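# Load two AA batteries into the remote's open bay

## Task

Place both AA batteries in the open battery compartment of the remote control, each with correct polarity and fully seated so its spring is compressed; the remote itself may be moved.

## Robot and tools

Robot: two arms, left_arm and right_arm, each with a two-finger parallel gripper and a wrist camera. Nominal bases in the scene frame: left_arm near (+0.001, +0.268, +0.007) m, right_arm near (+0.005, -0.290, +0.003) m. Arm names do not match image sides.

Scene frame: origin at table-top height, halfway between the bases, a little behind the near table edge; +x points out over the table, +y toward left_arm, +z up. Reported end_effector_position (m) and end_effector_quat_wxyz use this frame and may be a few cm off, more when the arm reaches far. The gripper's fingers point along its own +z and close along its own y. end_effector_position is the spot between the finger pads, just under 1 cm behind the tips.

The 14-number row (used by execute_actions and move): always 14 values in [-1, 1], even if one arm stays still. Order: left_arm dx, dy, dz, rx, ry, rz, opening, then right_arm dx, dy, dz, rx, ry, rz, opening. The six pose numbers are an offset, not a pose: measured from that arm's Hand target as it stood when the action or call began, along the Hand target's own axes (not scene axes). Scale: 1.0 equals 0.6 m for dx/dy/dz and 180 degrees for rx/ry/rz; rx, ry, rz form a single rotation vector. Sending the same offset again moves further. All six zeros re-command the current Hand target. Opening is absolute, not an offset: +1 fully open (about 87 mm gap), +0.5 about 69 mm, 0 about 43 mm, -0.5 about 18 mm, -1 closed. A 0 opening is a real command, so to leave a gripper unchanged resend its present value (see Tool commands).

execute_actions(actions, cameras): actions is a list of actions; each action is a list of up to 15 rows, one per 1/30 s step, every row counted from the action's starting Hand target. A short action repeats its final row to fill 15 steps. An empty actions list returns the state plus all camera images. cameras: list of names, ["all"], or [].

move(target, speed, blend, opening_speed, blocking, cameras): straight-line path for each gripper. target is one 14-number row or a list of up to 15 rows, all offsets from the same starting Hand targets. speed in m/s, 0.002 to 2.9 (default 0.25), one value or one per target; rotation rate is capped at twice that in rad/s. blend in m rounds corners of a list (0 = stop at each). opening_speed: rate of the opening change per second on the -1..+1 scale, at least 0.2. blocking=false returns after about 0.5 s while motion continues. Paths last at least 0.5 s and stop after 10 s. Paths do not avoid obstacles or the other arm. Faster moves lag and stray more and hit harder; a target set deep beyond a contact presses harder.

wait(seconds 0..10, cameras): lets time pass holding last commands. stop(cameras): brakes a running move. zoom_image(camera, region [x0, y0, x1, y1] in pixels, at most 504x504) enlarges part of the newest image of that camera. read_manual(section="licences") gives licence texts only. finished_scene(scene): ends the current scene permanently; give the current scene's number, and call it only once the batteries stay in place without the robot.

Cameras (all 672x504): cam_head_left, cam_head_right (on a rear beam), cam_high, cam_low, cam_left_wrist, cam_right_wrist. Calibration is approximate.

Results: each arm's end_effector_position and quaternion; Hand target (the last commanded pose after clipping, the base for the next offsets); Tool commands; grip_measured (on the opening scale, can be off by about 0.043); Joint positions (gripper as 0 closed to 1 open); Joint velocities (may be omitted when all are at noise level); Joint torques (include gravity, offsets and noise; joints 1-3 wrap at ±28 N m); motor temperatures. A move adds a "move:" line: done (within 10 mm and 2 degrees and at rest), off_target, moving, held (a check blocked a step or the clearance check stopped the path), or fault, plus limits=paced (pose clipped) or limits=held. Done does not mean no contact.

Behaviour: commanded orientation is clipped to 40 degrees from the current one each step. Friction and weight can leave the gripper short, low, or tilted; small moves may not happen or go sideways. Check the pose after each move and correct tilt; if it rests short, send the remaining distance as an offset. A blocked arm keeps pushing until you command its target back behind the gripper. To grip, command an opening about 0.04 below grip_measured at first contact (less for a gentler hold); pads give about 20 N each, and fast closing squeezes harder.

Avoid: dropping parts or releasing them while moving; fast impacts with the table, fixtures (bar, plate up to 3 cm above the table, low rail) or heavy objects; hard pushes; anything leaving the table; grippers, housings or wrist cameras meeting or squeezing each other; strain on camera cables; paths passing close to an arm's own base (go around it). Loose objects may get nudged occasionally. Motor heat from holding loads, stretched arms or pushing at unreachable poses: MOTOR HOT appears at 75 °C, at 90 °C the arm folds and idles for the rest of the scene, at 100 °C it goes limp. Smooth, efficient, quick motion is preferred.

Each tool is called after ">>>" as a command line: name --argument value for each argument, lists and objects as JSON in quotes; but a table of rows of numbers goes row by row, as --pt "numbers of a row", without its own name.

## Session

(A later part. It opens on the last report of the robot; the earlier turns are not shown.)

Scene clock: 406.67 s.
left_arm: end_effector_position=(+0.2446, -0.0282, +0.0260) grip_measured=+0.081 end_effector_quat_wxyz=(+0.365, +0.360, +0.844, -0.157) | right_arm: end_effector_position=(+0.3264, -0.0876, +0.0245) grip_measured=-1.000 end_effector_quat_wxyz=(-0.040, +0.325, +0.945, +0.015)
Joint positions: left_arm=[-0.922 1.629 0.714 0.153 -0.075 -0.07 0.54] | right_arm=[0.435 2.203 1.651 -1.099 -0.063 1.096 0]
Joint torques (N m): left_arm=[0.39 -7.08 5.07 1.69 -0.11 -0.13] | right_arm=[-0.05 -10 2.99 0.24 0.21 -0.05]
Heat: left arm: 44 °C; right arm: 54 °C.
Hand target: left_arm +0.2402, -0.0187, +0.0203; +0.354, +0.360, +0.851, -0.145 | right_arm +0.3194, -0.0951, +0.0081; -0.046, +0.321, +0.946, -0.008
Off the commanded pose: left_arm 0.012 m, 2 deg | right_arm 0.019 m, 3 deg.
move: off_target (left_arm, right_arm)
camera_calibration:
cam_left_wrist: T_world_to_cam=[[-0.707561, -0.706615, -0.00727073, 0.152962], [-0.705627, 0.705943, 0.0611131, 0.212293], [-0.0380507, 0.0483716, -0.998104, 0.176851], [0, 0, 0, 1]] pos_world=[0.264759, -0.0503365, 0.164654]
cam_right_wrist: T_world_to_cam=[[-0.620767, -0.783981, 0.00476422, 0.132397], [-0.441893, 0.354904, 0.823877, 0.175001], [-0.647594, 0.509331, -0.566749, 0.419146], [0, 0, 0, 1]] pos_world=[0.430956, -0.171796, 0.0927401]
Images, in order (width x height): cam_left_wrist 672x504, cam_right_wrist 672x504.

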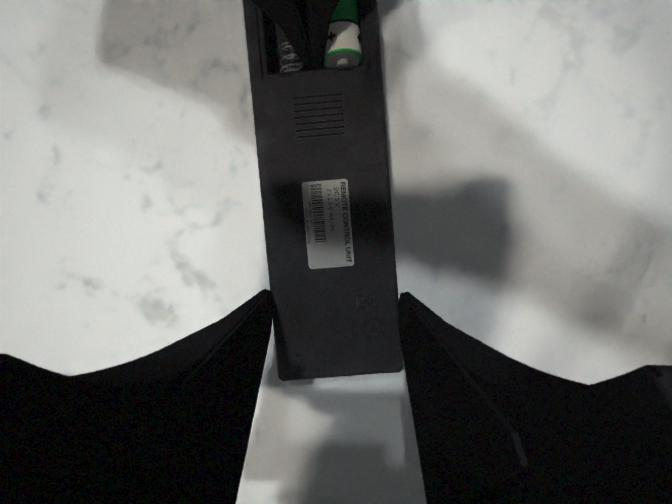

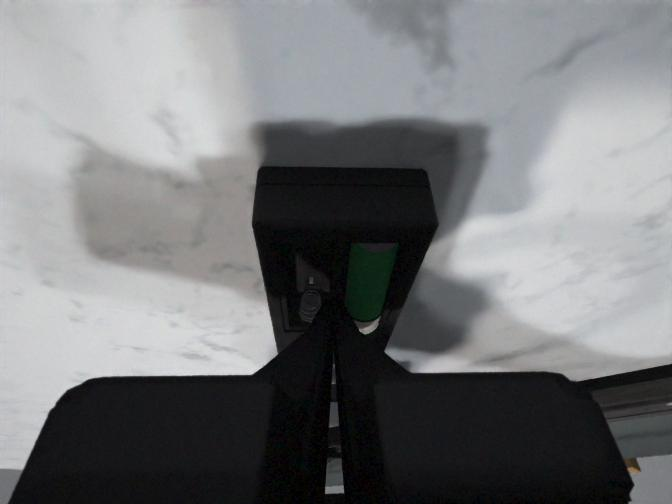

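>>> move --pt "0 0 0 0 0 0 -0.15 0 0 -0.07 0 0 0 -0.7" --pt "0 0 0 0 0 0 -0.15 0.005 -0.018 -0.07 0 0 0 -0.7" --pt "0 0 0 0 0 0 -0.15 0.005 -0.018 -0.045 0 0 0 -0.7" --speed 0.06 --cameras '["cam_right_wrist"]'

>>> zoom_image --camera "cam_right_wrist" --region '[200, 40, 460, 360]'

Scene clock: 410.50 s.
left_arm: end_effector_position=(+0.2441, -0.0287, +0.0259) grip_measured=+0.080 end_effector_quat_wxyz=(+0.364, +0.361, +0.844, -0.158) | right_arm: end_effector_position=(+0.3047, -0.1020, +0.0317) grip_measured=-0.700 end_effector_quat_wxyz=(-0.069, +0.321, +0.944, -0.022)
Joint positions: left_arm=[-0.922 1.629 0.714 0.153 -0.071 -0.069 0.54] | right_arm=[0.431 2.188 1.645 -1.2 -0.049 1.086 0.15]
Joint torques (N m): left_arm=[0.42 -7.08 5.05 1.69 -0.15 -0.15] | right_arm=[-0.42 -14.32 4.79 0.33 0.1 0.01]
Motor temperatures (°C): left_arm=[27 44 35 39 27 30 33] | right_arm=[29 55 36 31 30 26 28]
Heat: left arm: 44 °C; right arm: 55 °C.
Hand target: left_arm +0.2402, -0.0187, +0.0204; +0.354, +0.359, +0.851, -0.145 | right_arm +0.3130, -0.1022, +0.0357; -0.046, +0.321, +0.946, -0.008
Off the commanded pose: left_arm 0.012 m, 2 deg | right_arm 0.009 m, 3 deg.
move: off_target (left_arm, right_arm)
camera_calibration:
cam_right_wrist: T_world_to_cam=[[-0.609687, -0.787217, 0.0925774, 0.10115], [-0.380198, 0.392923, 0.837294, 0.149233], [-0.695508, 0.475289, -0.538859, 0.426738], [0, 0, 0, 1]] pos_world=[0.415207, -0.181834, 0.0956353]
Images, in order (width x height): cam_right_wrist 672x504.

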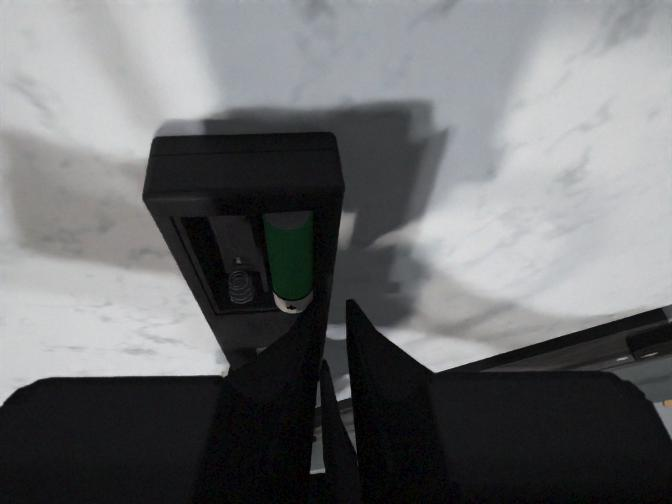

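Scaled by 1.575 from the camera's 672x504 image, which has a finer 960x720 frame.

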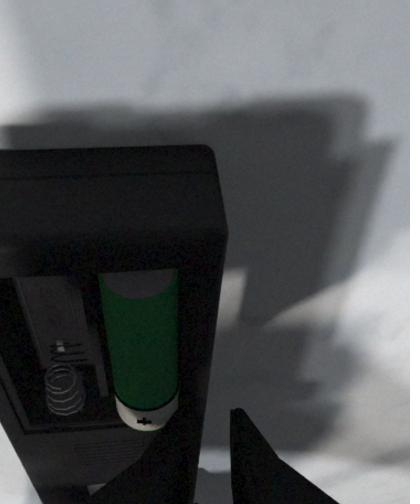

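>>> move --pt "0 0 0 0 0 0 -0.15 0 0 -0.025 0 0 0 -0.7" --pt "0 0 0 0 0 0 -0.15 -0.006 0.022 -0.025 0 0 0 -0.7" --pt "0 0 0 0 0 0 -0.15 -0.006 0.022 0 0 0 0 -0.7" --speed 0.06 --cameras '["cam_right_wrist"]'

>>> zoom_image --camera "cam_right_wrist" --region '[200, 40, 460, 360]'

Scene clock: 413.87 s.
left_arm: end_effector_position=(+0.2441, -0.0287, +0.0259) grip_measured=+0.080 end_effector_quat_wxyz=(+0.364, +0.361, +0.844, -0.158) | right_arm: end_effector_position=(+0.3235, -0.0935, +0.0414) grip_measured=-0.700 end_effector_quat_wxyz=(-0.049, +0.321, +0.946, -0.003)
Joint positions: left_arm=[-0.922 1.629 0.714 0.153 -0.071 -0.069 0.54] | right_arm=[0.431 2.203 1.719 -1.202 -0.049 1.086 0.15]
Joint torques (N m): left_arm=[0.42 -7.06 5.05 1.69 -0.15 -0.15] | right_arm=[0.17 -11.03 5.38 0.21 0.09 0.07]
Motor temperatures (°C): left_arm=[27 44 35 39 27 30 33] | right_arm=[29 55 36 31 30 26 28]
Heat: left arm: 44 °C; right arm: 55 °C.
Hand target: left_arm +0.2402, -0.0187, +0.0204; +0.354, +0.359, +0.851, -0.145 | right_arm +0.3239, -0.0939, +0.0349; -0.046, +0.321, +0.946, -0.008
Off the commanded pose: left_arm 0.012 m, 2 deg | right_arm 0.007 m, 1 deg.
move: off_target (left_arm)
camera_calibration:
cam_right_wrist: T_world_to_cam=[[-0.613799, -0.788328, 0.0423167, 0.121635], [-0.42275, 0.37348, 0.825709, 0.157281], [-0.666734, 0.48893, -0.562507, 0.433912], [0, 0, 0, 1]] pos_world=[0.430453, -0.175005, 0.109063]
Images, in order (width x height): cam_right_wrist 672x504.

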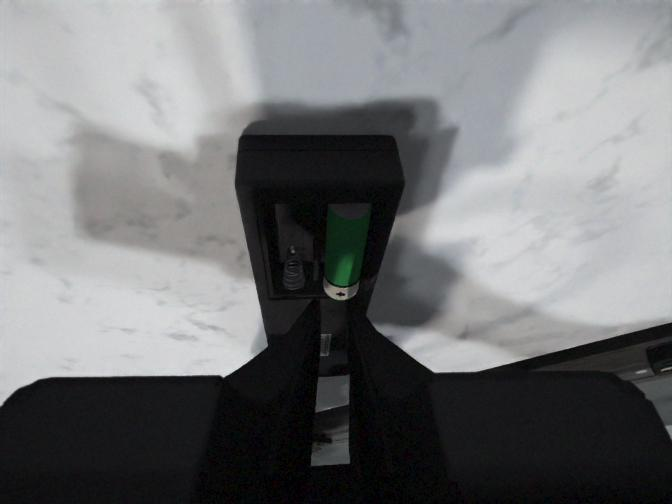

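Scaled by 1.575 from the camera's 672x504 image, which has a finer 960x720 frame.

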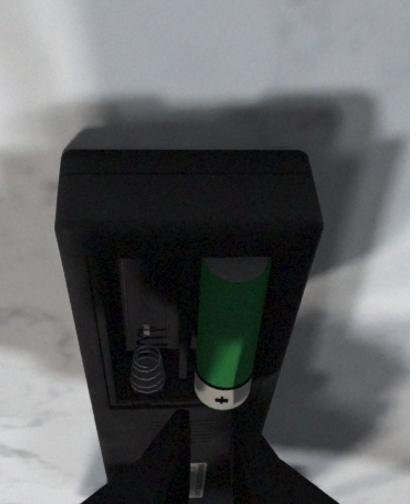

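>>> move --pt "0 0 0 0 0 0 -0.15 -0.008 -0.008 0.006 0 0 0 -0.7" --pt "0 0 0 0 0 0 -0.15 -0.01 -0.008 0.055 0 0 0 -0.7" --speed 0.05 --cameras '["cam_right_wrist","cam_left_wrist"]'

>>> zoom_image --camera "cam_right_wrist" --region '[200, 40, 460, 360]'

>>> zoom_image --camera "cam_left_wrist" --region '[220, 0, 420, 200]'

Scene clock: 416.33 s.
left_arm: end_effector_position=(+0.2441, -0.0287, +0.0259) grip_measured=+0.080 end_effector_quat_wxyz=(+0.364, +0.361, +0.844, -0.158) | right_arm: end_effector_position=(+0.3198, -0.0965, +0.0300) grip_measured=-0.699 end_effector_quat_wxyz=(-0.054, +0.323, +0.945, +0.007)
Joint positions: left_arm=[-0.922 1.629 0.714 0.153 -0.071 -0.069 0.54] | right_arm=[0.418 2.19 1.648 -1.14 -0.07 1.076 0.151]
Joint torques (N m): left_arm=[0.42 -7.06 5.05 1.69 -0.15 -0.15] | right_arm=[-0.09 -8.08 2.02 0.71 0.29 0.03]
Motor temperatures (°C): left_arm=[27 44 35 39 27 30 33] | right_arm=[29 55 36 31 30 26 28]
Heat: left arm: 44 °C; right arm: 55 °C.
Hand target: left_arm +0.2402, -0.0187, +0.0204; +0.354, +0.359, +0.851, -0.145 | right_arm +0.3226, -0.1009, +0.0017; -0.046, +0.321, +0.946, -0.008
Off the commanded pose: left_arm 0.012 m, 2 deg | right_arm 0.029 m, 2 deg.
move: off_target (left_arm, right_arm)
camera_calibration:
cam_left_wrist: T_world_to_cam=[[-0.710316, -0.703857, -0.00605812, 0.152986], [-0.702805, 0.708726, 0.0614238, 0.211572], [-0.03894, 0.047888, -0.998093, 0.17696], [0, 0, 0, 1]] pos_world=[0.264253, -0.0507412, 0.164554]
cam_right_wrist: T_world_to_cam=[[-0.617596, -0.786018, 0.0274078, 0.119341], [-0.417554, 0.357217, 0.835491, 0.162766], [-0.666501, 0.504551, -0.548821, 0.427585], [0, 0, 0, 1]] pos_world=[0.426654, -0.180078, 0.0954072]
Images, in order (width x height): cam_left_wrist 672x504, cam_right_wrist 672x504.

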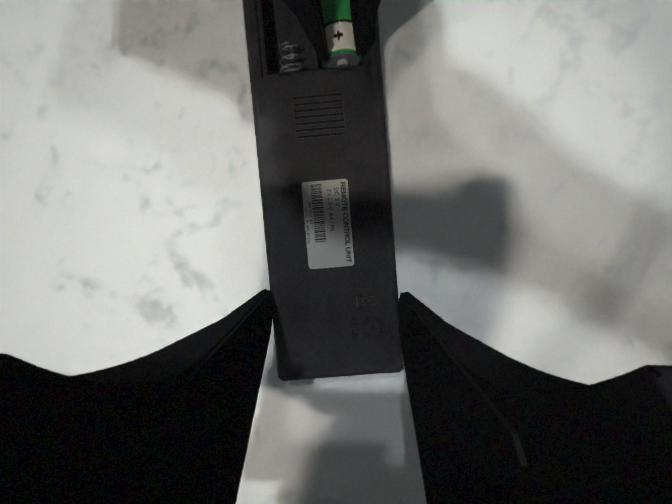

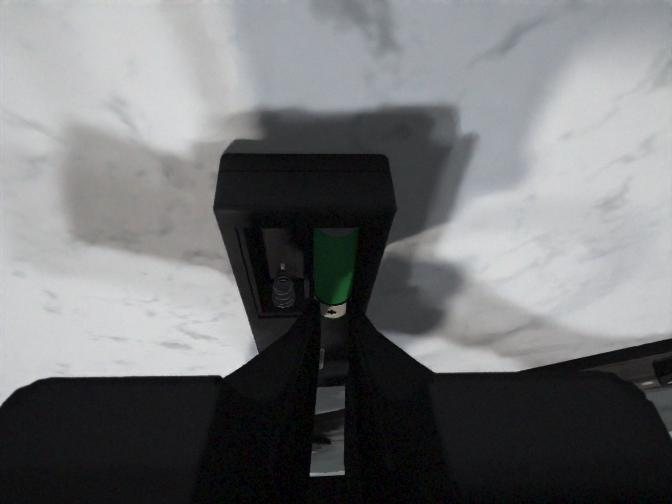

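Scaled by 1.575 from the camera's 672x504 image, which has a finer 960x720 frame.

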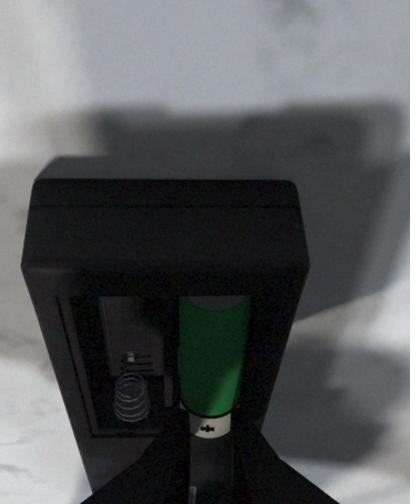

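Scaled by 2.520 from the camera's 672x504 image, which has a finer 960x720 frame.

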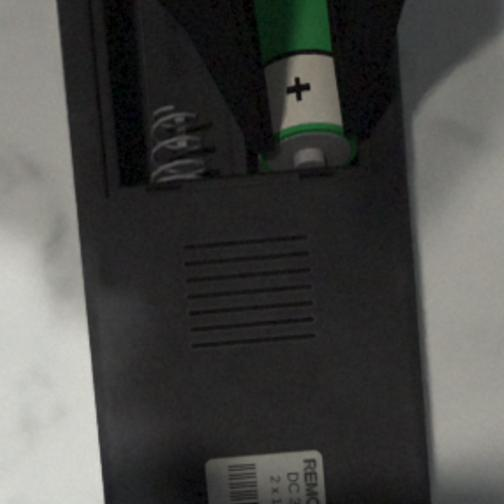

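>>> move --pt "0 0 0 0 0 0 -0.15 -0.03 0 0.03 0 0 0 -0.7" --pt "0 0 0 0 0 0 -0.15 -0.03 0 0.03 0 0 0 -0.95" --speed 0.05 --cameras '["cam_right_wrist","cam_left_wrist"]'

>>> zoom_image --camera "cam_right_wrist" --region '[200, 40, 460, 360]'

>>> zoom_image --camera "cam_left_wrist" --region '[220, 0, 420, 200]'

Scene clock: 419.17 s.
left_arm: end_effector_position=(+0.2441, -0.0287, +0.0259) grip_measured=+0.080 end_effector_quat_wxyz=(+0.364, +0.361, +0.844, -0.158) | right_arm: end_effector_position=(+0.3211, -0.0985, +0.0285) grip_measured=-0.947 end_effector_quat_wxyz=(-0.076, +0.322, +0.943, +0.030)
Joint positions: left_arm=[-0.922 1.629 0.714 0.153 -0.071 -0.069 0.54] | right_arm=[0.386 2.2 1.643 -1.13 -0.129 1.04 0.026]
Joint torques (N m): left_arm=[0.42 -7.06 5.07 1.69 -0.15 -0.15] | right_arm=[-0.24 -4.6 3.02 1.02 0.83 0.01]
Heat: left arm: 44 °C; right arm: 54 °C.
Hand target: left_arm +0.2402, -0.0187, +0.0204; +0.354, +0.360, +0.851, -0.145 | right_arm +0.3351, -0.1116, -0.0177; -0.046, +0.321, +0.946, -0.008
Off the commanded pose: left_arm 0.012 m, 2 deg | right_arm 0.050 m, 6 deg.
move: off_target (left_arm, right_arm); target 2's new opening was sent with right_arm's hand 0.050 m and 5 deg from that target
camera_calibration:
cam_left_wrist: T_world_to_cam=[[-0.710316, -0.703857, -0.00605812, 0.152986], [-0.702805, 0.708726, 0.0614238, 0.211572], [-0.03894, 0.047888, -0.998093, 0.17696], [0, 0, 0, 1]] pos_world=[0.264253, -0.0507412, 0.164554]
cam_right_wrist: T_world_to_cam=[[-0.617485, -0.786581, -0.00134712, 0.119322], [-0.395145, 0.308717, 0.86519, 0.152514], [-0.680127, 0.534774, -0.501442, 0.434599], [0, 0, 0, 1]] pos_world=[0.429527, -0.185639, 0.0861332]
Images, in order (width x height): cam_left_wrist 672x504, cam_right_wrist 672x504.

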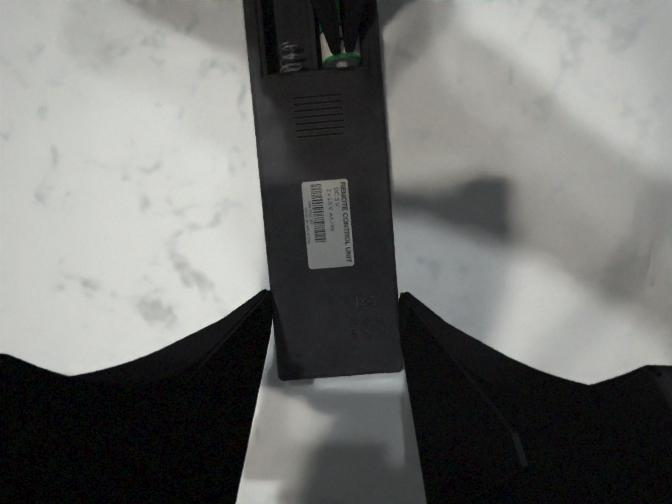

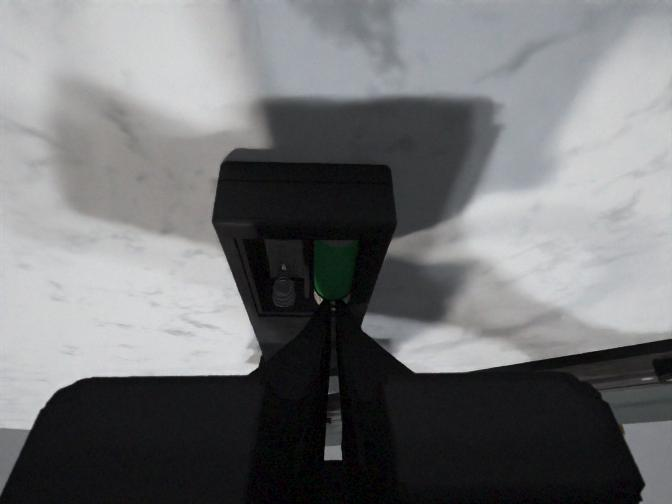

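Scaled by 1.575 from the camera's 672x504 image, which has a finer 960x720 frame.

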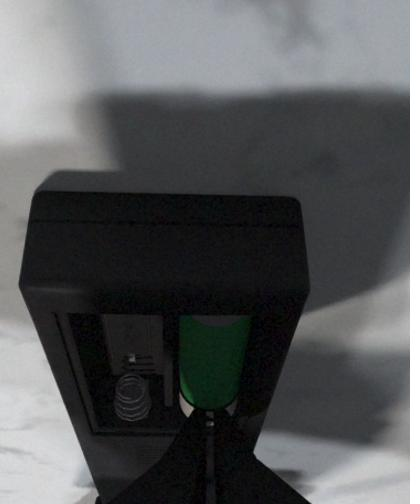

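Scaled by 2.520 from the camera's 672x504 image, which has a finer 960x720 frame.

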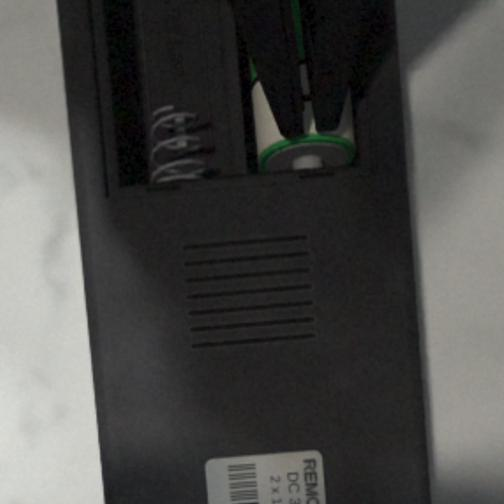

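>>> move --target '[0,0,0,0,0,0,-0.15,0.01,0,0.05,0,0,0,-0.95]' --speed 0.05 --cameras '["cam_left_wrist"]'

>>> zoom_image --camera "cam_left_wrist" --region '[220, 0, 420, 200]'

>>> move --target '[0,0,0,0,0,0,-0.15,0.03,0,-0.26,0,0,0,-0.95]' --speed 0.08 --cameras '["cam_left_wrist","cam_right_wrist"]'

>>> zoom_image --camera "cam_left_wrist" --region '[220, 0, 420, 200]'

>>> zoom_image --camera "cam_right_wrist" --region '[200, 40, 460, 360]'

Scene clock: 421.67 s.
left_arm: end_effector_position=(+0.2441, -0.0287, +0.0259) grip_measured=+0.080 end_effector_quat_wxyz=(+0.364, +0.361, +0.844, -0.158) | right_arm: end_effector_position=(+0.3189, -0.0989, +0.0249) grip_measured=-0.947 end_effector_quat_wxyz=(-0.067, +0.321, +0.944, +0.039)
Joint positions: left_arm=[-0.922 1.629 0.714 0.153 -0.071 -0.069 0.54] | right_arm=[0.386 2.172 1.588 -1.078 -0.131 1.04 0.026]
Joint torques (N m): left_arm=[0.42 -7.08 5.07 1.69 -0.15 -0.15] | right_arm=[0.73 -0.73 -0.7 1.5 0.85 0.09]
Heat: left arm: 44 °C; right arm: 53 °C.
Hand target: left_arm +0.2402, -0.0187, +0.0204; +0.354, +0.360, +0.851, -0.145 | right_arm +0.3276, -0.1075, -0.0471; -0.046, +0.321, +0.946, -0.008
Off the commanded pose: left_arm 0.012 m, 2 deg | right_arm 0.073 m, 6 deg.
move: off_target (left_arm, right_arm)
camera_calibration:
cam_left_wrist: T_world_to_cam=[[-0.710316, -0.703857, -0.00605812, 0.152986], [-0.702805, 0.708726, 0.0614238, 0.211572], [-0.03894, 0.047888, -0.998093, 0.17696], [0, 0, 0, 1]] pos_world=[0.264253, -0.0507412, 0.164554]
Images, in order (width x height): cam_left_wrist 672x504.

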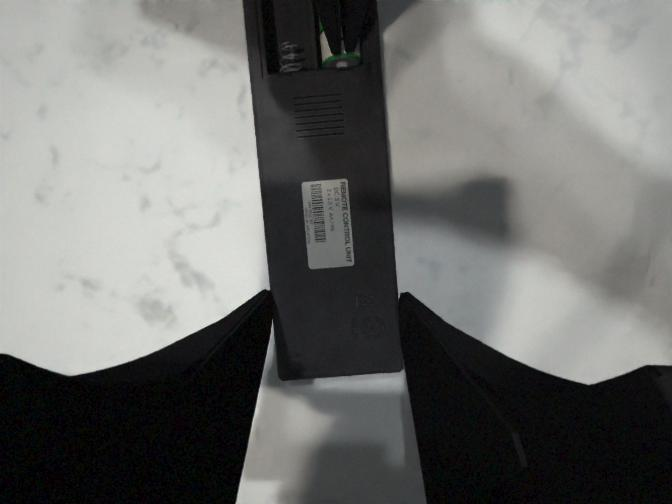

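Scaled by 2.520 from the camera's 672x504 image, which has a finer 960x720 frame.

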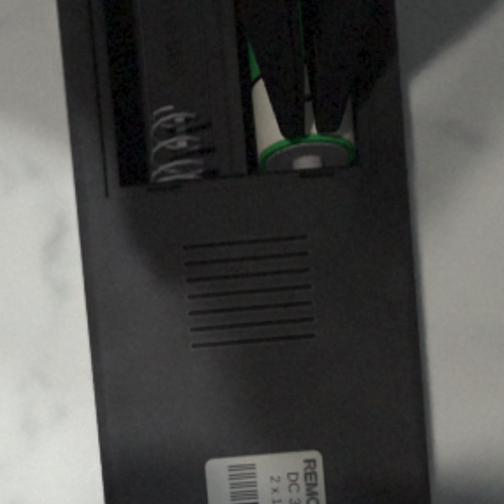

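Scene clock: 424.23 s.
left_arm: end_effector_position=(+0.2441, -0.0287, +0.0259) grip_measured=+0.080 end_effector_quat_wxyz=(+0.364, +0.361, +0.844, -0.158) | right_arm: end_effector_position=(+0.3227, -0.1028, +0.1062) grip_measured=-0.950 end_effector_quat_wxyz=(-0.058, +0.322, +0.945, -0.009)
Joint positions: left_arm=[-0.922 1.629 0.714 0.153 -0.071 -0.069 0.54] | right_arm=[0.412 2.185 1.945 -1.47 -0.05 1.069 0.025]
Joint torques (N m): left_arm=[0.42 -7.06 5.07 1.69 -0.15 -0.15] | right_arm=[0.59 -11.14 9.66 -0.05 0.12 0.13]
Heat: left arm: 44 °C; right arm: 54 °C.
Hand target: left_arm +0.2402, -0.0187, +0.0204; +0.354, +0.360, +0.851, -0.145 | right_arm +0.3278, -0.0987, +0.1097; -0.046, +0.321, +0.946, -0.008
Off the commanded pose: left_arm 0.012 m, 2 deg | right_arm 0.007 m, 1 deg.
move: off_target (left_arm)
camera_calibration:
cam_left_wrist: T_world_to_cam=[[-0.710316, -0.703857, -0.00605812, 0.152986], [-0.702805, 0.708726, 0.0614238, 0.211572], [-0.03894, 0.047888, -0.998093, 0.17696], [0, 0, 0, 1]] pos_world=[0.264253, -0.0507412, 0.164554]
cam_right_wrist: T_world_to_cam=[[-0.614293, -0.786734, 0.0607824, 0.109397], [-0.403954, 0.379712, 0.83225, 0.100781], [-0.677839, 0.486692, -0.551058, 0.476663], [0, 0, 0, 1]] pos_world=[0.431013, -0.184189, 0.172145]
Images, in order (width x height): cam_left_wrist 672x504, cam_right_wrist 672x504.

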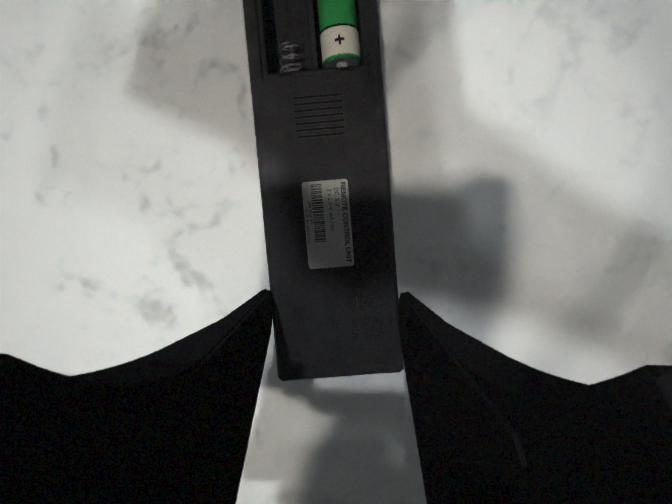

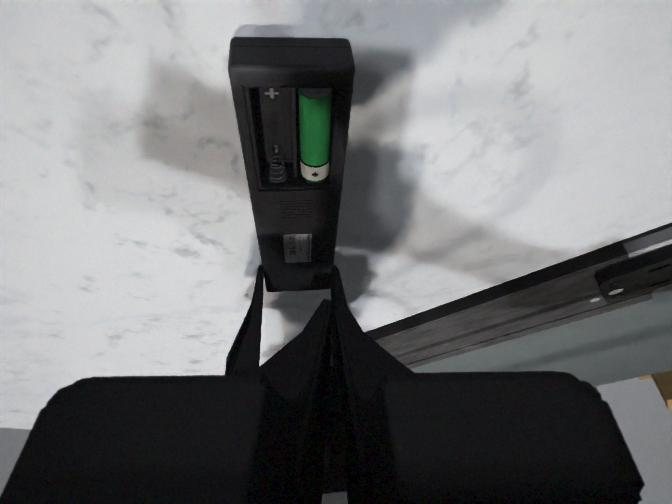

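Scaled by 2.520 from the camera's 672x504 image, which has a finer 960x720 frame.

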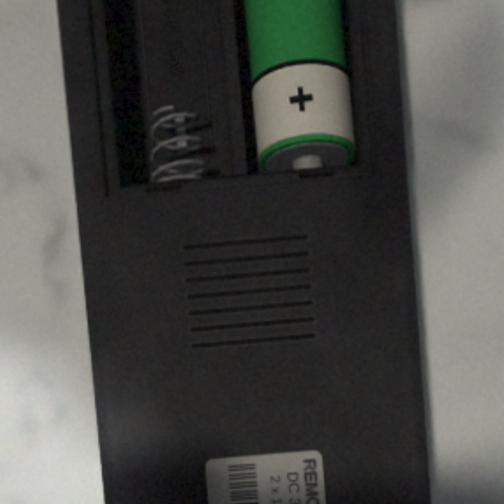

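Scaled by 1.575 from the camera's 672x504 image, which has a finer 960x720 frame.

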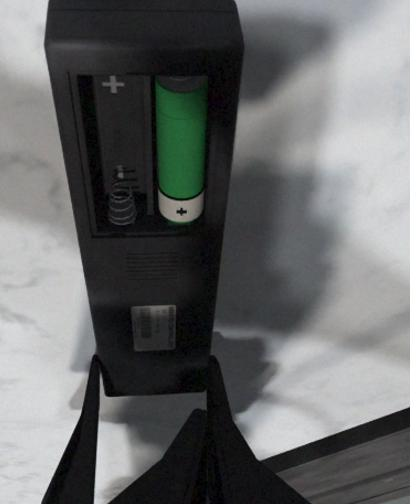

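>>> move --target '[0,0,0,0,0,0,-0.15,-0.2307,-0.3273,-0.037,-0.0167,-0.0278,0.361,0]' --cameras '["cam_right_wrist","cam_left_wrist"]'

Scene clock: 429.93 s.
left_arm: end_effector_position=(+0.2441, -0.0287, +0.0259) grip_measured=+0.080 end_effector_quat_wxyz=(+0.364, +0.361, +0.844, -0.158) | right_arm: end_effector_position=(+0.3195, -0.3362, +0.1235) grip_measured=+0.000 end_effector_quat_wxyz=(-0.004, +0.775, +0.631, -0.026)
Joint positions: left_arm=[-0.922 1.629 0.714 0.153 -0.071 -0.069 0.54] | right_arm=[-0.224 1.819 1.552 -1.368 0.072 1.554 0.5]
Joint torques (N m): left_arm=[0.42 -7.06 5.07 1.69 -0.15 -0.15] | right_arm=[0.03 -11.66 5.48 0.22 0.15 0.15]
Heat: left arm: 44 °C; right arm: 54 °C.
Hand target: left_arm +0.2402, -0.0187, +0.0204; +0.354, +0.360, +0.851, -0.145 | right_arm +0.3199, -0.3392, +0.1293; +0.013, +0.779, +0.626, -0.021
Off the commanded pose: left_arm 0.012 m, 2 deg | right_arm 0.006 m, 2 deg.
move: off_target (left_arm)
camera_calibration:
cam_left_wrist: T_world_to_cam=[[-0.710316, -0.703857, -0.00605812, 0.152986], [-0.702805, 0.708726, 0.0614238, 0.211572], [-0.03894, 0.047888, -0.998093, 0.17696], [0, 0, 0, 1]] pos_world=[0.264253, -0.0507412, 0.164554]
cam_right_wrist: T_world_to_cam=[[-0.976194, 0.212136, 0.0452115, 0.376179], [0.173767, 0.640139, 0.748349, 0.0871258], [0.12981, 0.73839, -0.661762, 0.437867], [0, 0, 0, 1]] pos_world=[0.295244, -0.458891, 0.207556]
Images, in order (width x height): cam_left_wrist 672x504, cam_right_wrist 672x504.

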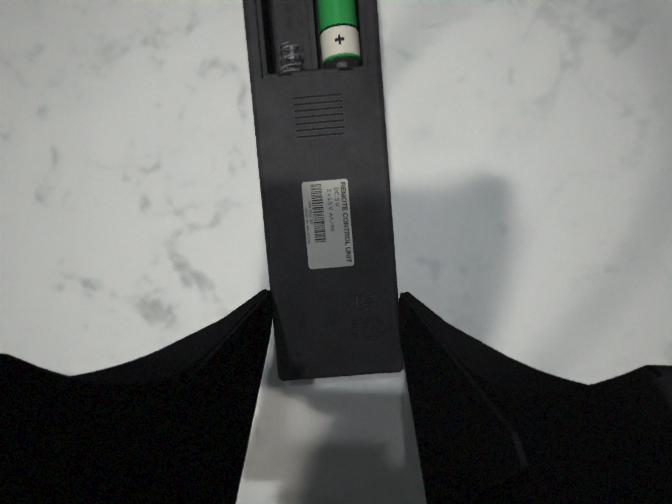

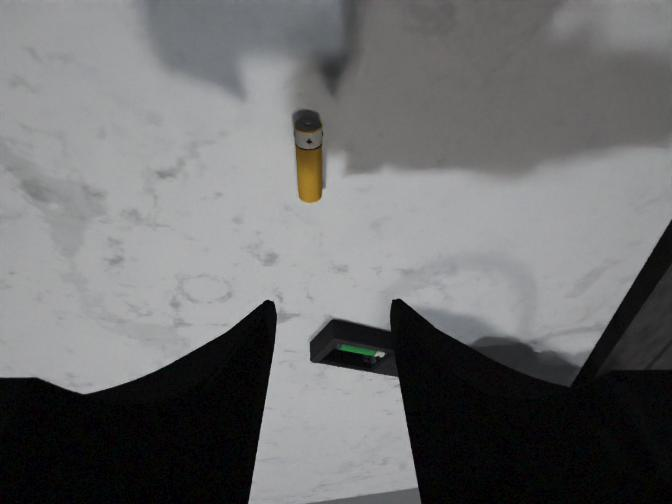

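>>> move --target '[0,0,0,0,0,0,-0.15,0.0007,0.011,0.125,0,0,0,-0.2]' --speed 0.15 --cameras '["cam_right_wrist"]'

Scene clock: 432.33 s.
left_arm: end_effector_position=(+0.2441, -0.0287, +0.0259) grip_measured=+0.080 end_effector_quat_wxyz=(+0.364, +0.361, +0.844, -0.158) | right_arm: end_effector_position=(+0.3256, -0.3401, +0.0582) grip_measured=-0.200 end_effector_quat_wxyz=(+0.009, +0.780, +0.626, -0.017)
Joint positions: left_arm=[-0.922 1.629 0.714 0.153 -0.071 -0.069 0.54] | right_arm=[-0.238 1.843 1.323 -1.081 0.073 1.552 0.4]
Joint torques (N m): left_arm=[0.42 -7.06 5.07 1.69 -0.15 -0.15] | right_arm=[-0.42 -8.31 5.42 0.27 0.16 -0.01]
Heat: left arm: 44 °C; right arm: 54 °C.
Hand target: left_arm +0.2402, -0.0187, +0.0204; +0.354, +0.360, +0.851, -0.145 | right_arm +0.3252, -0.3436, +0.0544; +0.013, +0.779, +0.626, -0.021
Off the commanded pose: left_arm 0.012 m, 2 deg | right_arm 0.005 m, 1 deg.
move: off_target (left_arm)
camera_calibration:
cam_right_wrist: T_world_to_cam=[[-0.974352, 0.224673, 0.0126842, 0.391434], [0.158283, 0.644189, 0.74831, 0.143842], [0.159954, 0.731125, -0.663228, 0.384533], [0, 0, 0, 1]] pos_world=[0.297119, -0.461747, 0.14243]
Images, in order (width x height): cam_right_wrist 672x504.

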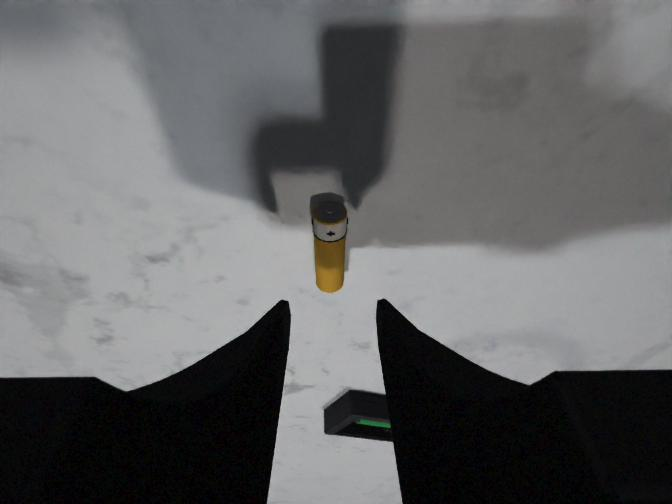

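>>> move --pt "0 0 0 0 0 0 -0.15 0.0162 0.0025 0.0625 0 0 0 -0.3" --pt "0 0 0 0 0 0 -0.15 0.0162 0.0025 0.0625 0 0 0 -0.75" --speed 0.08 --opening_speed 0.5 --cameras '["cam_right_wrist"]'

Scene clock: 435.53 s.
left_arm: end_effector_position=(+0.2441, -0.0287, +0.0259) grip_measured=+0.080 end_effector_quat_wxyz=(+0.364, +0.361, +0.844, -0.158) | right_arm: end_effector_position=(+0.3277, -0.3391, +0.0207) grip_measured=-0.639 end_effector_quat_wxyz=(+0.009, +0.781, +0.624, -0.016)
Joint positions: left_arm=[-0.922 1.629 0.714 0.153 -0.071 -0.069 0.54] | right_arm=[-0.238 1.894 1.231 -0.938 0.073 1.556 0.181]
Joint torques (N m): left_arm=[0.4 -7.06 5.05 1.69 -0.15 -0.15] | right_arm=[0.91 -8.42 5.01 0.31 0.14 0.1]
Heat: left arm: 44 °C; right arm: 54 °C.
Hand target: left_arm +0.2402, -0.0187, +0.0204; +0.354, +0.360, +0.851, -0.145 | right_arm +0.3281, -0.3362, +0.0164; +0.013, +0.779, +0.626, -0.021
Off the commanded pose: left_arm 0.012 m, 2 deg | right_arm 0.005 m, 1 deg.
move: off_target (left_arm)
camera_calibration:
cam_right_wrist: T_world_to_cam=[[-0.9735, 0.228403, 0.0113856, 0.394786], [0.1598, 0.643797, 0.748325, 0.170241], [0.163589, 0.730314, -0.663235, 0.357067], [0, 0, 0, 1]] pos_world=[0.298707, -0.460541, 0.104929]
Images, in order (width x height): cam_right_wrist 672x504.

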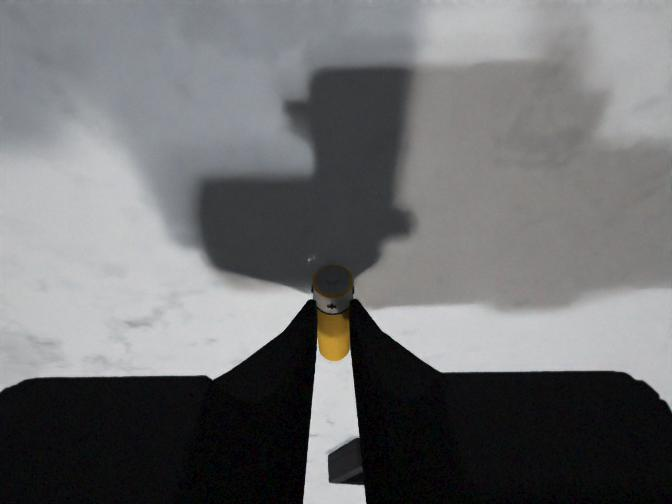

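>>> move --pt "0 0 0 0 0 0 -0.15 0 0 -0.11 0 0 0 -0.85" --pt "0 0 0 0 0 0 -0.15 0.4112 -0.0233 -0.1067 -0.044 -0.083 -0.361 -0.85" --speed '[0.12,0.25]' --cameras '["cam_right_wrist","cam_left_wrist"]'

>>> zoom_image --camera "cam_right_wrist" --region '[200, 100, 460, 420]'

Scene clock: 443.00 s.
left_arm: end_effector_position=(+0.2441, -0.0287, +0.0259) grip_measured=+0.080 end_effector_quat_wxyz=(+0.364, +0.361, +0.844, -0.158) | right_arm: end_effector_position=(+0.3604, -0.0922, +0.0633) grip_measured=-0.641 end_effector_quat_wxyz=(+0.114, +0.314, +0.939, -0.083)
Joint positions: left_arm=[-0.922 1.629 0.714 0.153 -0.071 -0.069 0.54] | right_arm=[0.541 2.216 1.862 -1.235 0.291 1.183 0.179]
Joint torques (N m): left_arm=[0.42 -7.06 5.05 1.69 -0.15 -0.15] | right_arm=[0.03 -11.37 9.95 0.18 0.32 0.01]
Heat: left arm: 44 °C; right arm: 53 °C.
Hand target: left_arm +0.2402, -0.0187, +0.0204; +0.354, +0.360, +0.851, -0.145 | right_arm +0.3686, -0.0896, +0.0684; +0.127, +0.311, +0.939, -0.080
Off the commanded pose: left_arm 0.012 m, 2 deg | right_arm 0.010 m, 2 deg.
move: off_target (left_arm)
camera_calibration:
cam_left_wrist: T_world_to_cam=[[-0.710316, -0.703857, -0.00605812, 0.152986], [-0.702805, 0.708726, 0.0614238, 0.211572], [-0.03894, 0.047888, -0.998093, 0.17696], [0, 0, 0, 1]] pos_world=[0.264253, -0.0507412, 0.164554]
cam_right_wrist: T_world_to_cam=[[-0.615187, -0.78364, 0.0863304, 0.142514], [-0.61369, 0.544733, 0.571534, 0.254984], [-0.494904, 0.29862, -0.816024, 0.406882], [0, 0, 0, 1]] pos_world=[0.445521, -0.148721, 0.173991]
Images, in order (width x height): cam_left_wrist 672x504, cam_right_wrist 672x504.

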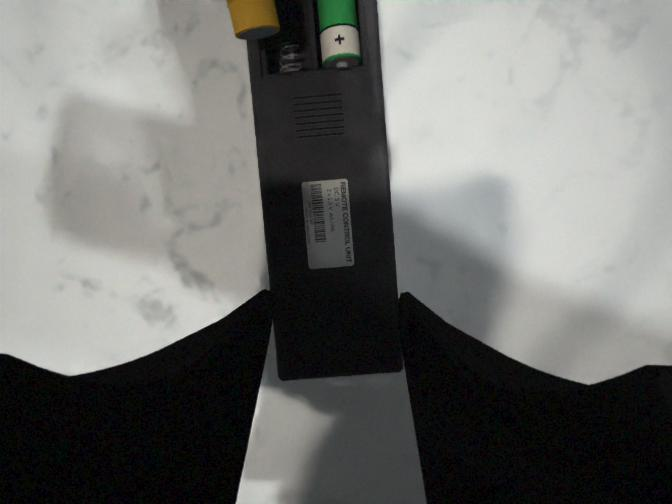

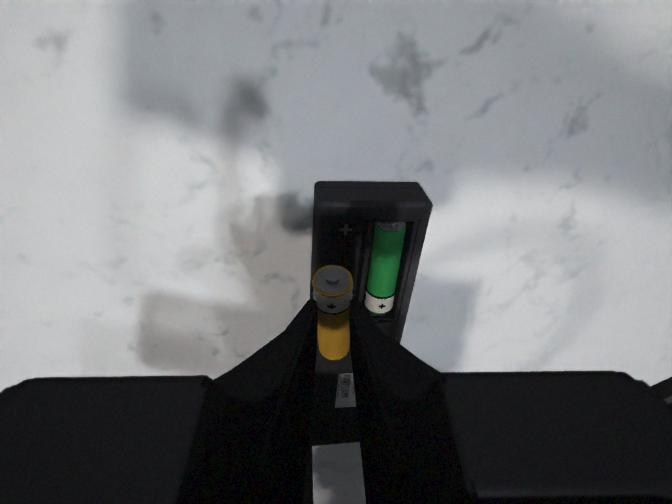

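Scaled by 1.575 from the camera's 672x504 image, which has a finer 960x720 frame.

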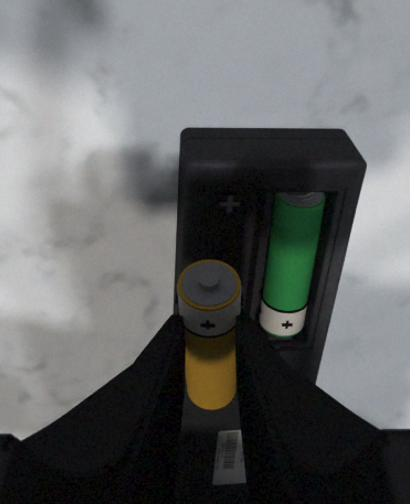

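>>> move --pt "0 0 0 0 0 0 -0.15 -0.0048 -0.0167 0.001 0 -0.045 0 -0.85" --pt "0 0 0 0 0 0 -0.15 0.0025 -0.0167 0.029 0 -0.045 0 -0.85" --speed 0.08 --cameras '["cam_right_wrist","cam_left_wrist"]'

>>> zoom_image --camera "cam_right_wrist" --region '[200, 100, 460, 420]'

Scene clock: 447.77 s.
left_arm: end_effector_position=(+0.2441, -0.0287, +0.0259) grip_measured=+0.080 end_effector_quat_wxyz=(+0.364, +0.361, +0.844, -0.158) | right_arm: end_effector_position=(+0.3613, -0.1021, +0.0458) grip_measured=-0.850 end_effector_quat_wxyz=(+0.177, +0.301, +0.930, -0.109)
Joint positions: left_arm=[-0.922 1.629 0.714 0.153 -0.071 -0.069 0.54] | right_arm=[0.576 2.169 1.705 -1.093 0.424 1.192 0.075]
Joint torques (N m): left_arm=[0.42 -7.08 5.05 1.69 -0.15 -0.15] | right_arm=[0.27 -14.02 5.35 0.44 0.34 0.09]
Heat: left arm: 44 °C; right arm: 54 °C.
Hand target: left_arm +0.2402, -0.0187, +0.0204; +0.354, +0.360, +0.851, -0.145 | right_arm +0.3646, -0.1007, +0.0520; +0.193, +0.304, +0.927, -0.101
Off the commanded pose: left_arm 0.012 m, 2 deg | right_arm 0.007 m, 2 deg.
move: off_target (left_arm)
camera_calibration:
cam_left_wrist: T_world_to_cam=[[-0.710316, -0.703857, -0.00605812, 0.152986], [-0.702805, 0.708726, 0.0614238, 0.211572], [-0.03894, 0.047888, -0.998093, 0.17696], [0, 0, 0, 1]] pos_world=[0.264253, -0.0507412, 0.164554]
cam_right_wrist: T_world_to_cam=[[-0.607573, -0.788166, 0.0982333, 0.132973], [-0.677838, 0.578996, 0.4531, 0.303066], [-0.413995, 0.208705, -0.886031, 0.360737], [0, 0, 0, 1]] pos_world=[0.435564, -0.145957, 0.169243]
Images, in order (width x height): cam_left_wrist 672x504, cam_right_wrist 672x504.

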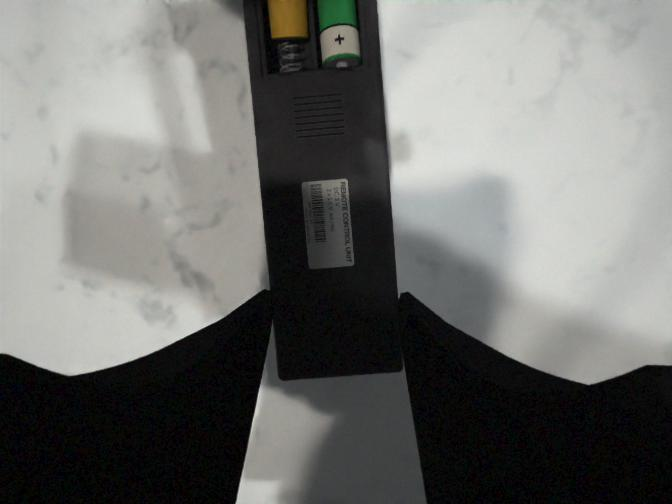

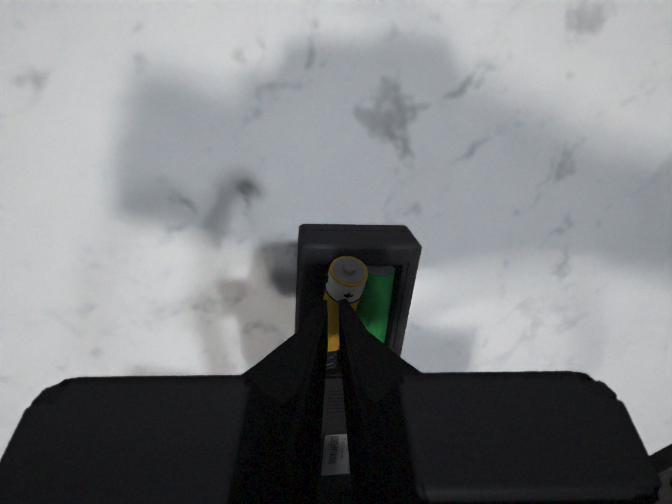

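Scaled by 1.575 from the camera's 672x504 image, which has a finer 960x720 frame.

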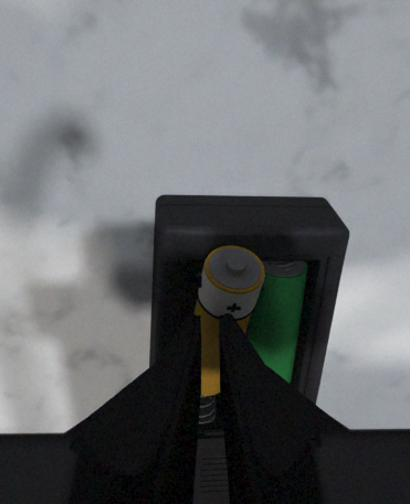

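>>> move --pt "0 0 0 0 0 0 -0.15 0 0 0 0 0 0 -0.4" --pt "0 0 0 0 0 0 -0.15 0.005 -0.0065 0.013 0 0 0 -0.4" --speed 0.06 --cameras '["cam_right_wrist","cam_left_wrist"]'

>>> zoom_image --camera "cam_right_wrist" --region '[200, 100, 460, 420]'

Scene clock: 450.50 s.
left_arm: end_effector_position=(+0.2441, -0.0287, +0.0259) grip_measured=+0.080 end_effector_quat_wxyz=(+0.364, +0.361, +0.844, -0.158) | right_arm: end_effector_position=(+0.3587, -0.1038, +0.0390) grip_measured=-0.400 end_effector_quat_wxyz=(+0.178, +0.302, +0.930, -0.109)
Joint positions: left_arm=[-0.922 1.629 0.714 0.153 -0.071 -0.069 0.54] | right_arm=[0.576 2.16 1.663 -1.058 0.424 1.192 0.3]
Joint torques (N m): left_arm=[0.42 -7.08 5.05 1.69 -0.15 -0.15] | right_arm=[-0.25 -14.06 4.72 0.52 0.35 0.04]
Heat: left arm: 44 °C; right arm: 54 °C.
Hand target: left_arm +0.2402, -0.0187, +0.0204; +0.354, +0.360, +0.851, -0.145 | right_arm +0.3623, -0.1046, +0.0440; +0.193, +0.304, +0.927, -0.101
Off the commanded pose: left_arm 0.012 m, 2 deg | right_arm 0.006 m, 2 deg.
move: off_target (left_arm)
camera_calibration:
cam_left_wrist: T_world_to_cam=[[-0.710316, -0.703857, -0.00605812, 0.152986], [-0.702805, 0.708726, 0.0614238, 0.211572], [-0.03894, 0.047888, -0.998093, 0.17696], [0, 0, 0, 1]] pos_world=[0.264253, -0.0507412, 0.164554]
cam_right_wrist: T_world_to_cam=[[-0.607808, -0.78824, 0.0961662, 0.13093], [-0.678782, 0.578577, 0.452222, 0.305732], [-0.412099, 0.209588, -0.886706, 0.353434], [0, 0, 0, 1]] pos_world=[0.432755, -0.147761, 0.162542]
Images, in order (width x height): cam_left_wrist 672x504, cam_right_wrist 672x504.

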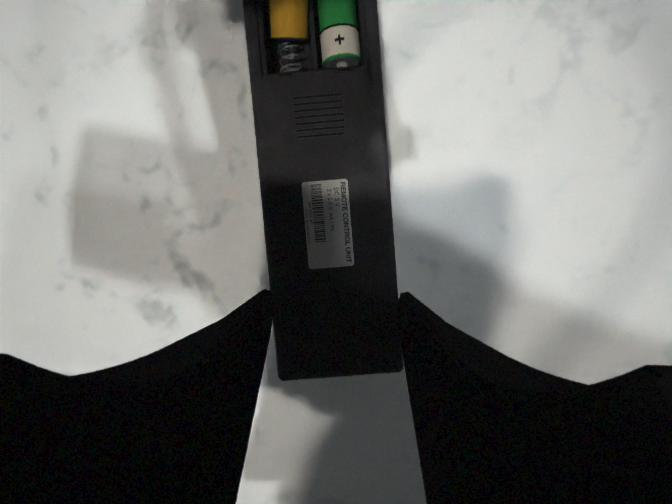

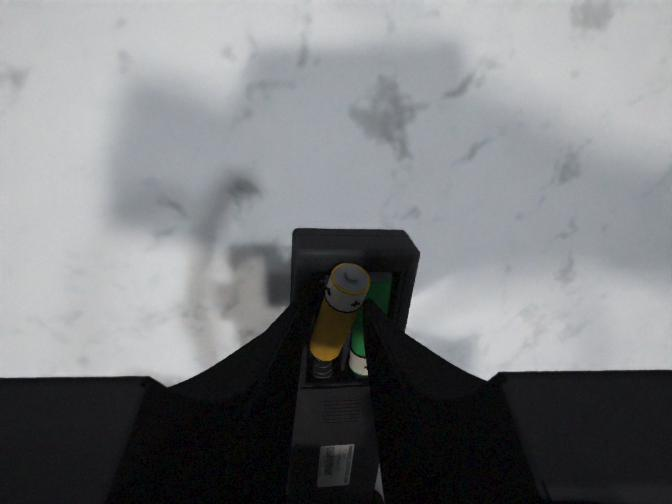

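Scaled by 1.575 from the camera's 672x504 image, which has a finer 960x720 frame.

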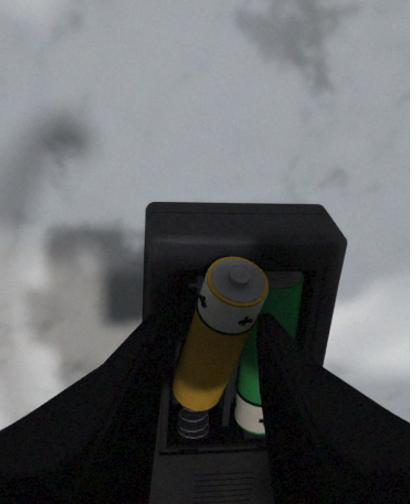

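>>> move --pt "0 0 0 0 0 0 -0.15 -0.003 0 -0.009 0 0 0 -0.4" --pt "0 0 0 0 0 0 -0.15 -0.003 0 -0.009 0 0 0 -0.7" --speed 0.06 --opening_speed 0.5 --cameras '["cam_right_wrist","cam_left_wrist"]'

>>> zoom_image --camera "cam_right_wrist" --region '[200, 100, 460, 420]'

Scene clock: 453.33 s.
left_arm: end_effector_position=(+0.2441, -0.0287, +0.0259) grip_measured=+0.080 end_effector_quat_wxyz=(+0.364, +0.361, +0.844, -0.158) | right_arm: end_effector_position=(+0.3592, -0.1035, +0.0391) grip_measured=-0.619 end_effector_quat_wxyz=(+0.179, +0.302, +0.930, -0.108)
Joint positions: left_arm=[-0.922 1.629 0.714 0.153 -0.071 -0.069 0.54] | right_arm=[0.576 2.16 1.663 -1.055 0.424 1.192 0.19]
Joint torques (N m): left_arm=[0.42 -7.06 5.07 1.69 -0.15 -0.15] | right_arm=[0.03 -14.46 6.34 0.35 0.41 0.07]
Heat: left arm: 44 °C; right arm: 54 °C.
Hand target: left_arm +0.2402, -0.0187, +0.0204; +0.354, +0.360, +0.851, -0.145 | right_arm +0.3621, -0.1039, +0.0497; +0.193, +0.304, +0.927, -0.101
Off the commanded pose: left_arm 0.012 m, 2 deg | right_arm 0.011 m, 2 deg.
move: off_target (left_arm, right_arm); target 2's new opening was sent with right_arm's hand 0.011 m and 2 deg from that target
camera_calibration:
cam_left_wrist: T_world_to_cam=[[-0.710316, -0.703857, -0.00605812, 0.152986], [-0.702805, 0.708726, 0.0614238, 0.211572], [-0.03894, 0.047888, -0.998093, 0.17696], [0, 0, 0, 1]] pos_world=[0.264253, -0.0507412, 0.164554]
cam_right_wrist: T_world_to_cam=[[-0.60863, -0.787939, 0.0933908, 0.131942], [-0.679424, 0.578332, 0.45157, 0.30602], [-0.40982, 0.211387, -0.887335, 0.35314], [0, 0, 0, 1]] pos_world=[0.432946, -0.147668, 0.162841]
Images, in order (width x height): cam_left_wrist 672x504, cam_right_wrist 672x504.

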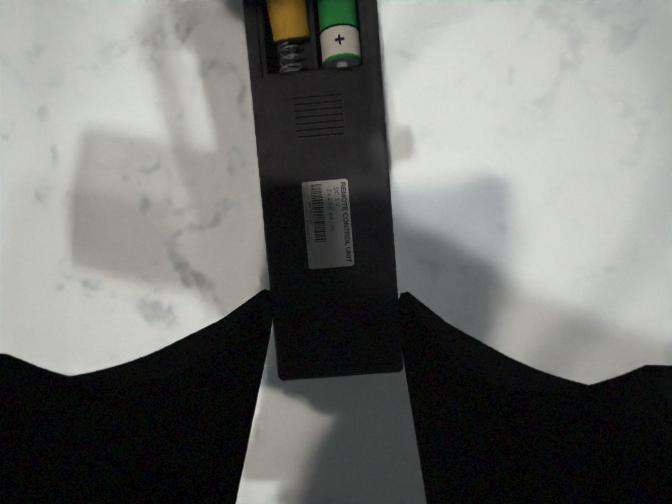

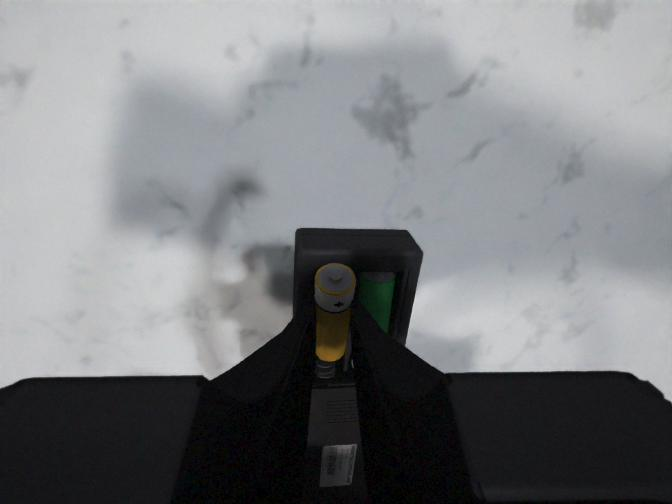

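Scaled by 1.575 from the camera's 672x504 image, which has a finer 960x720 frame.

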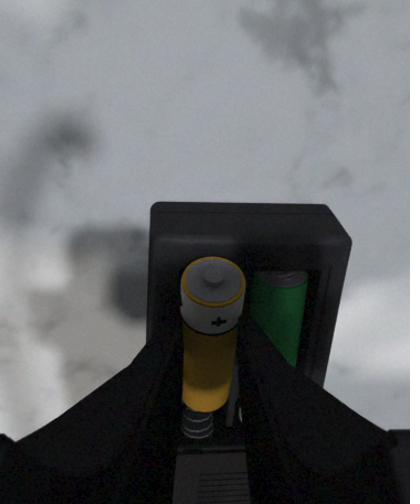

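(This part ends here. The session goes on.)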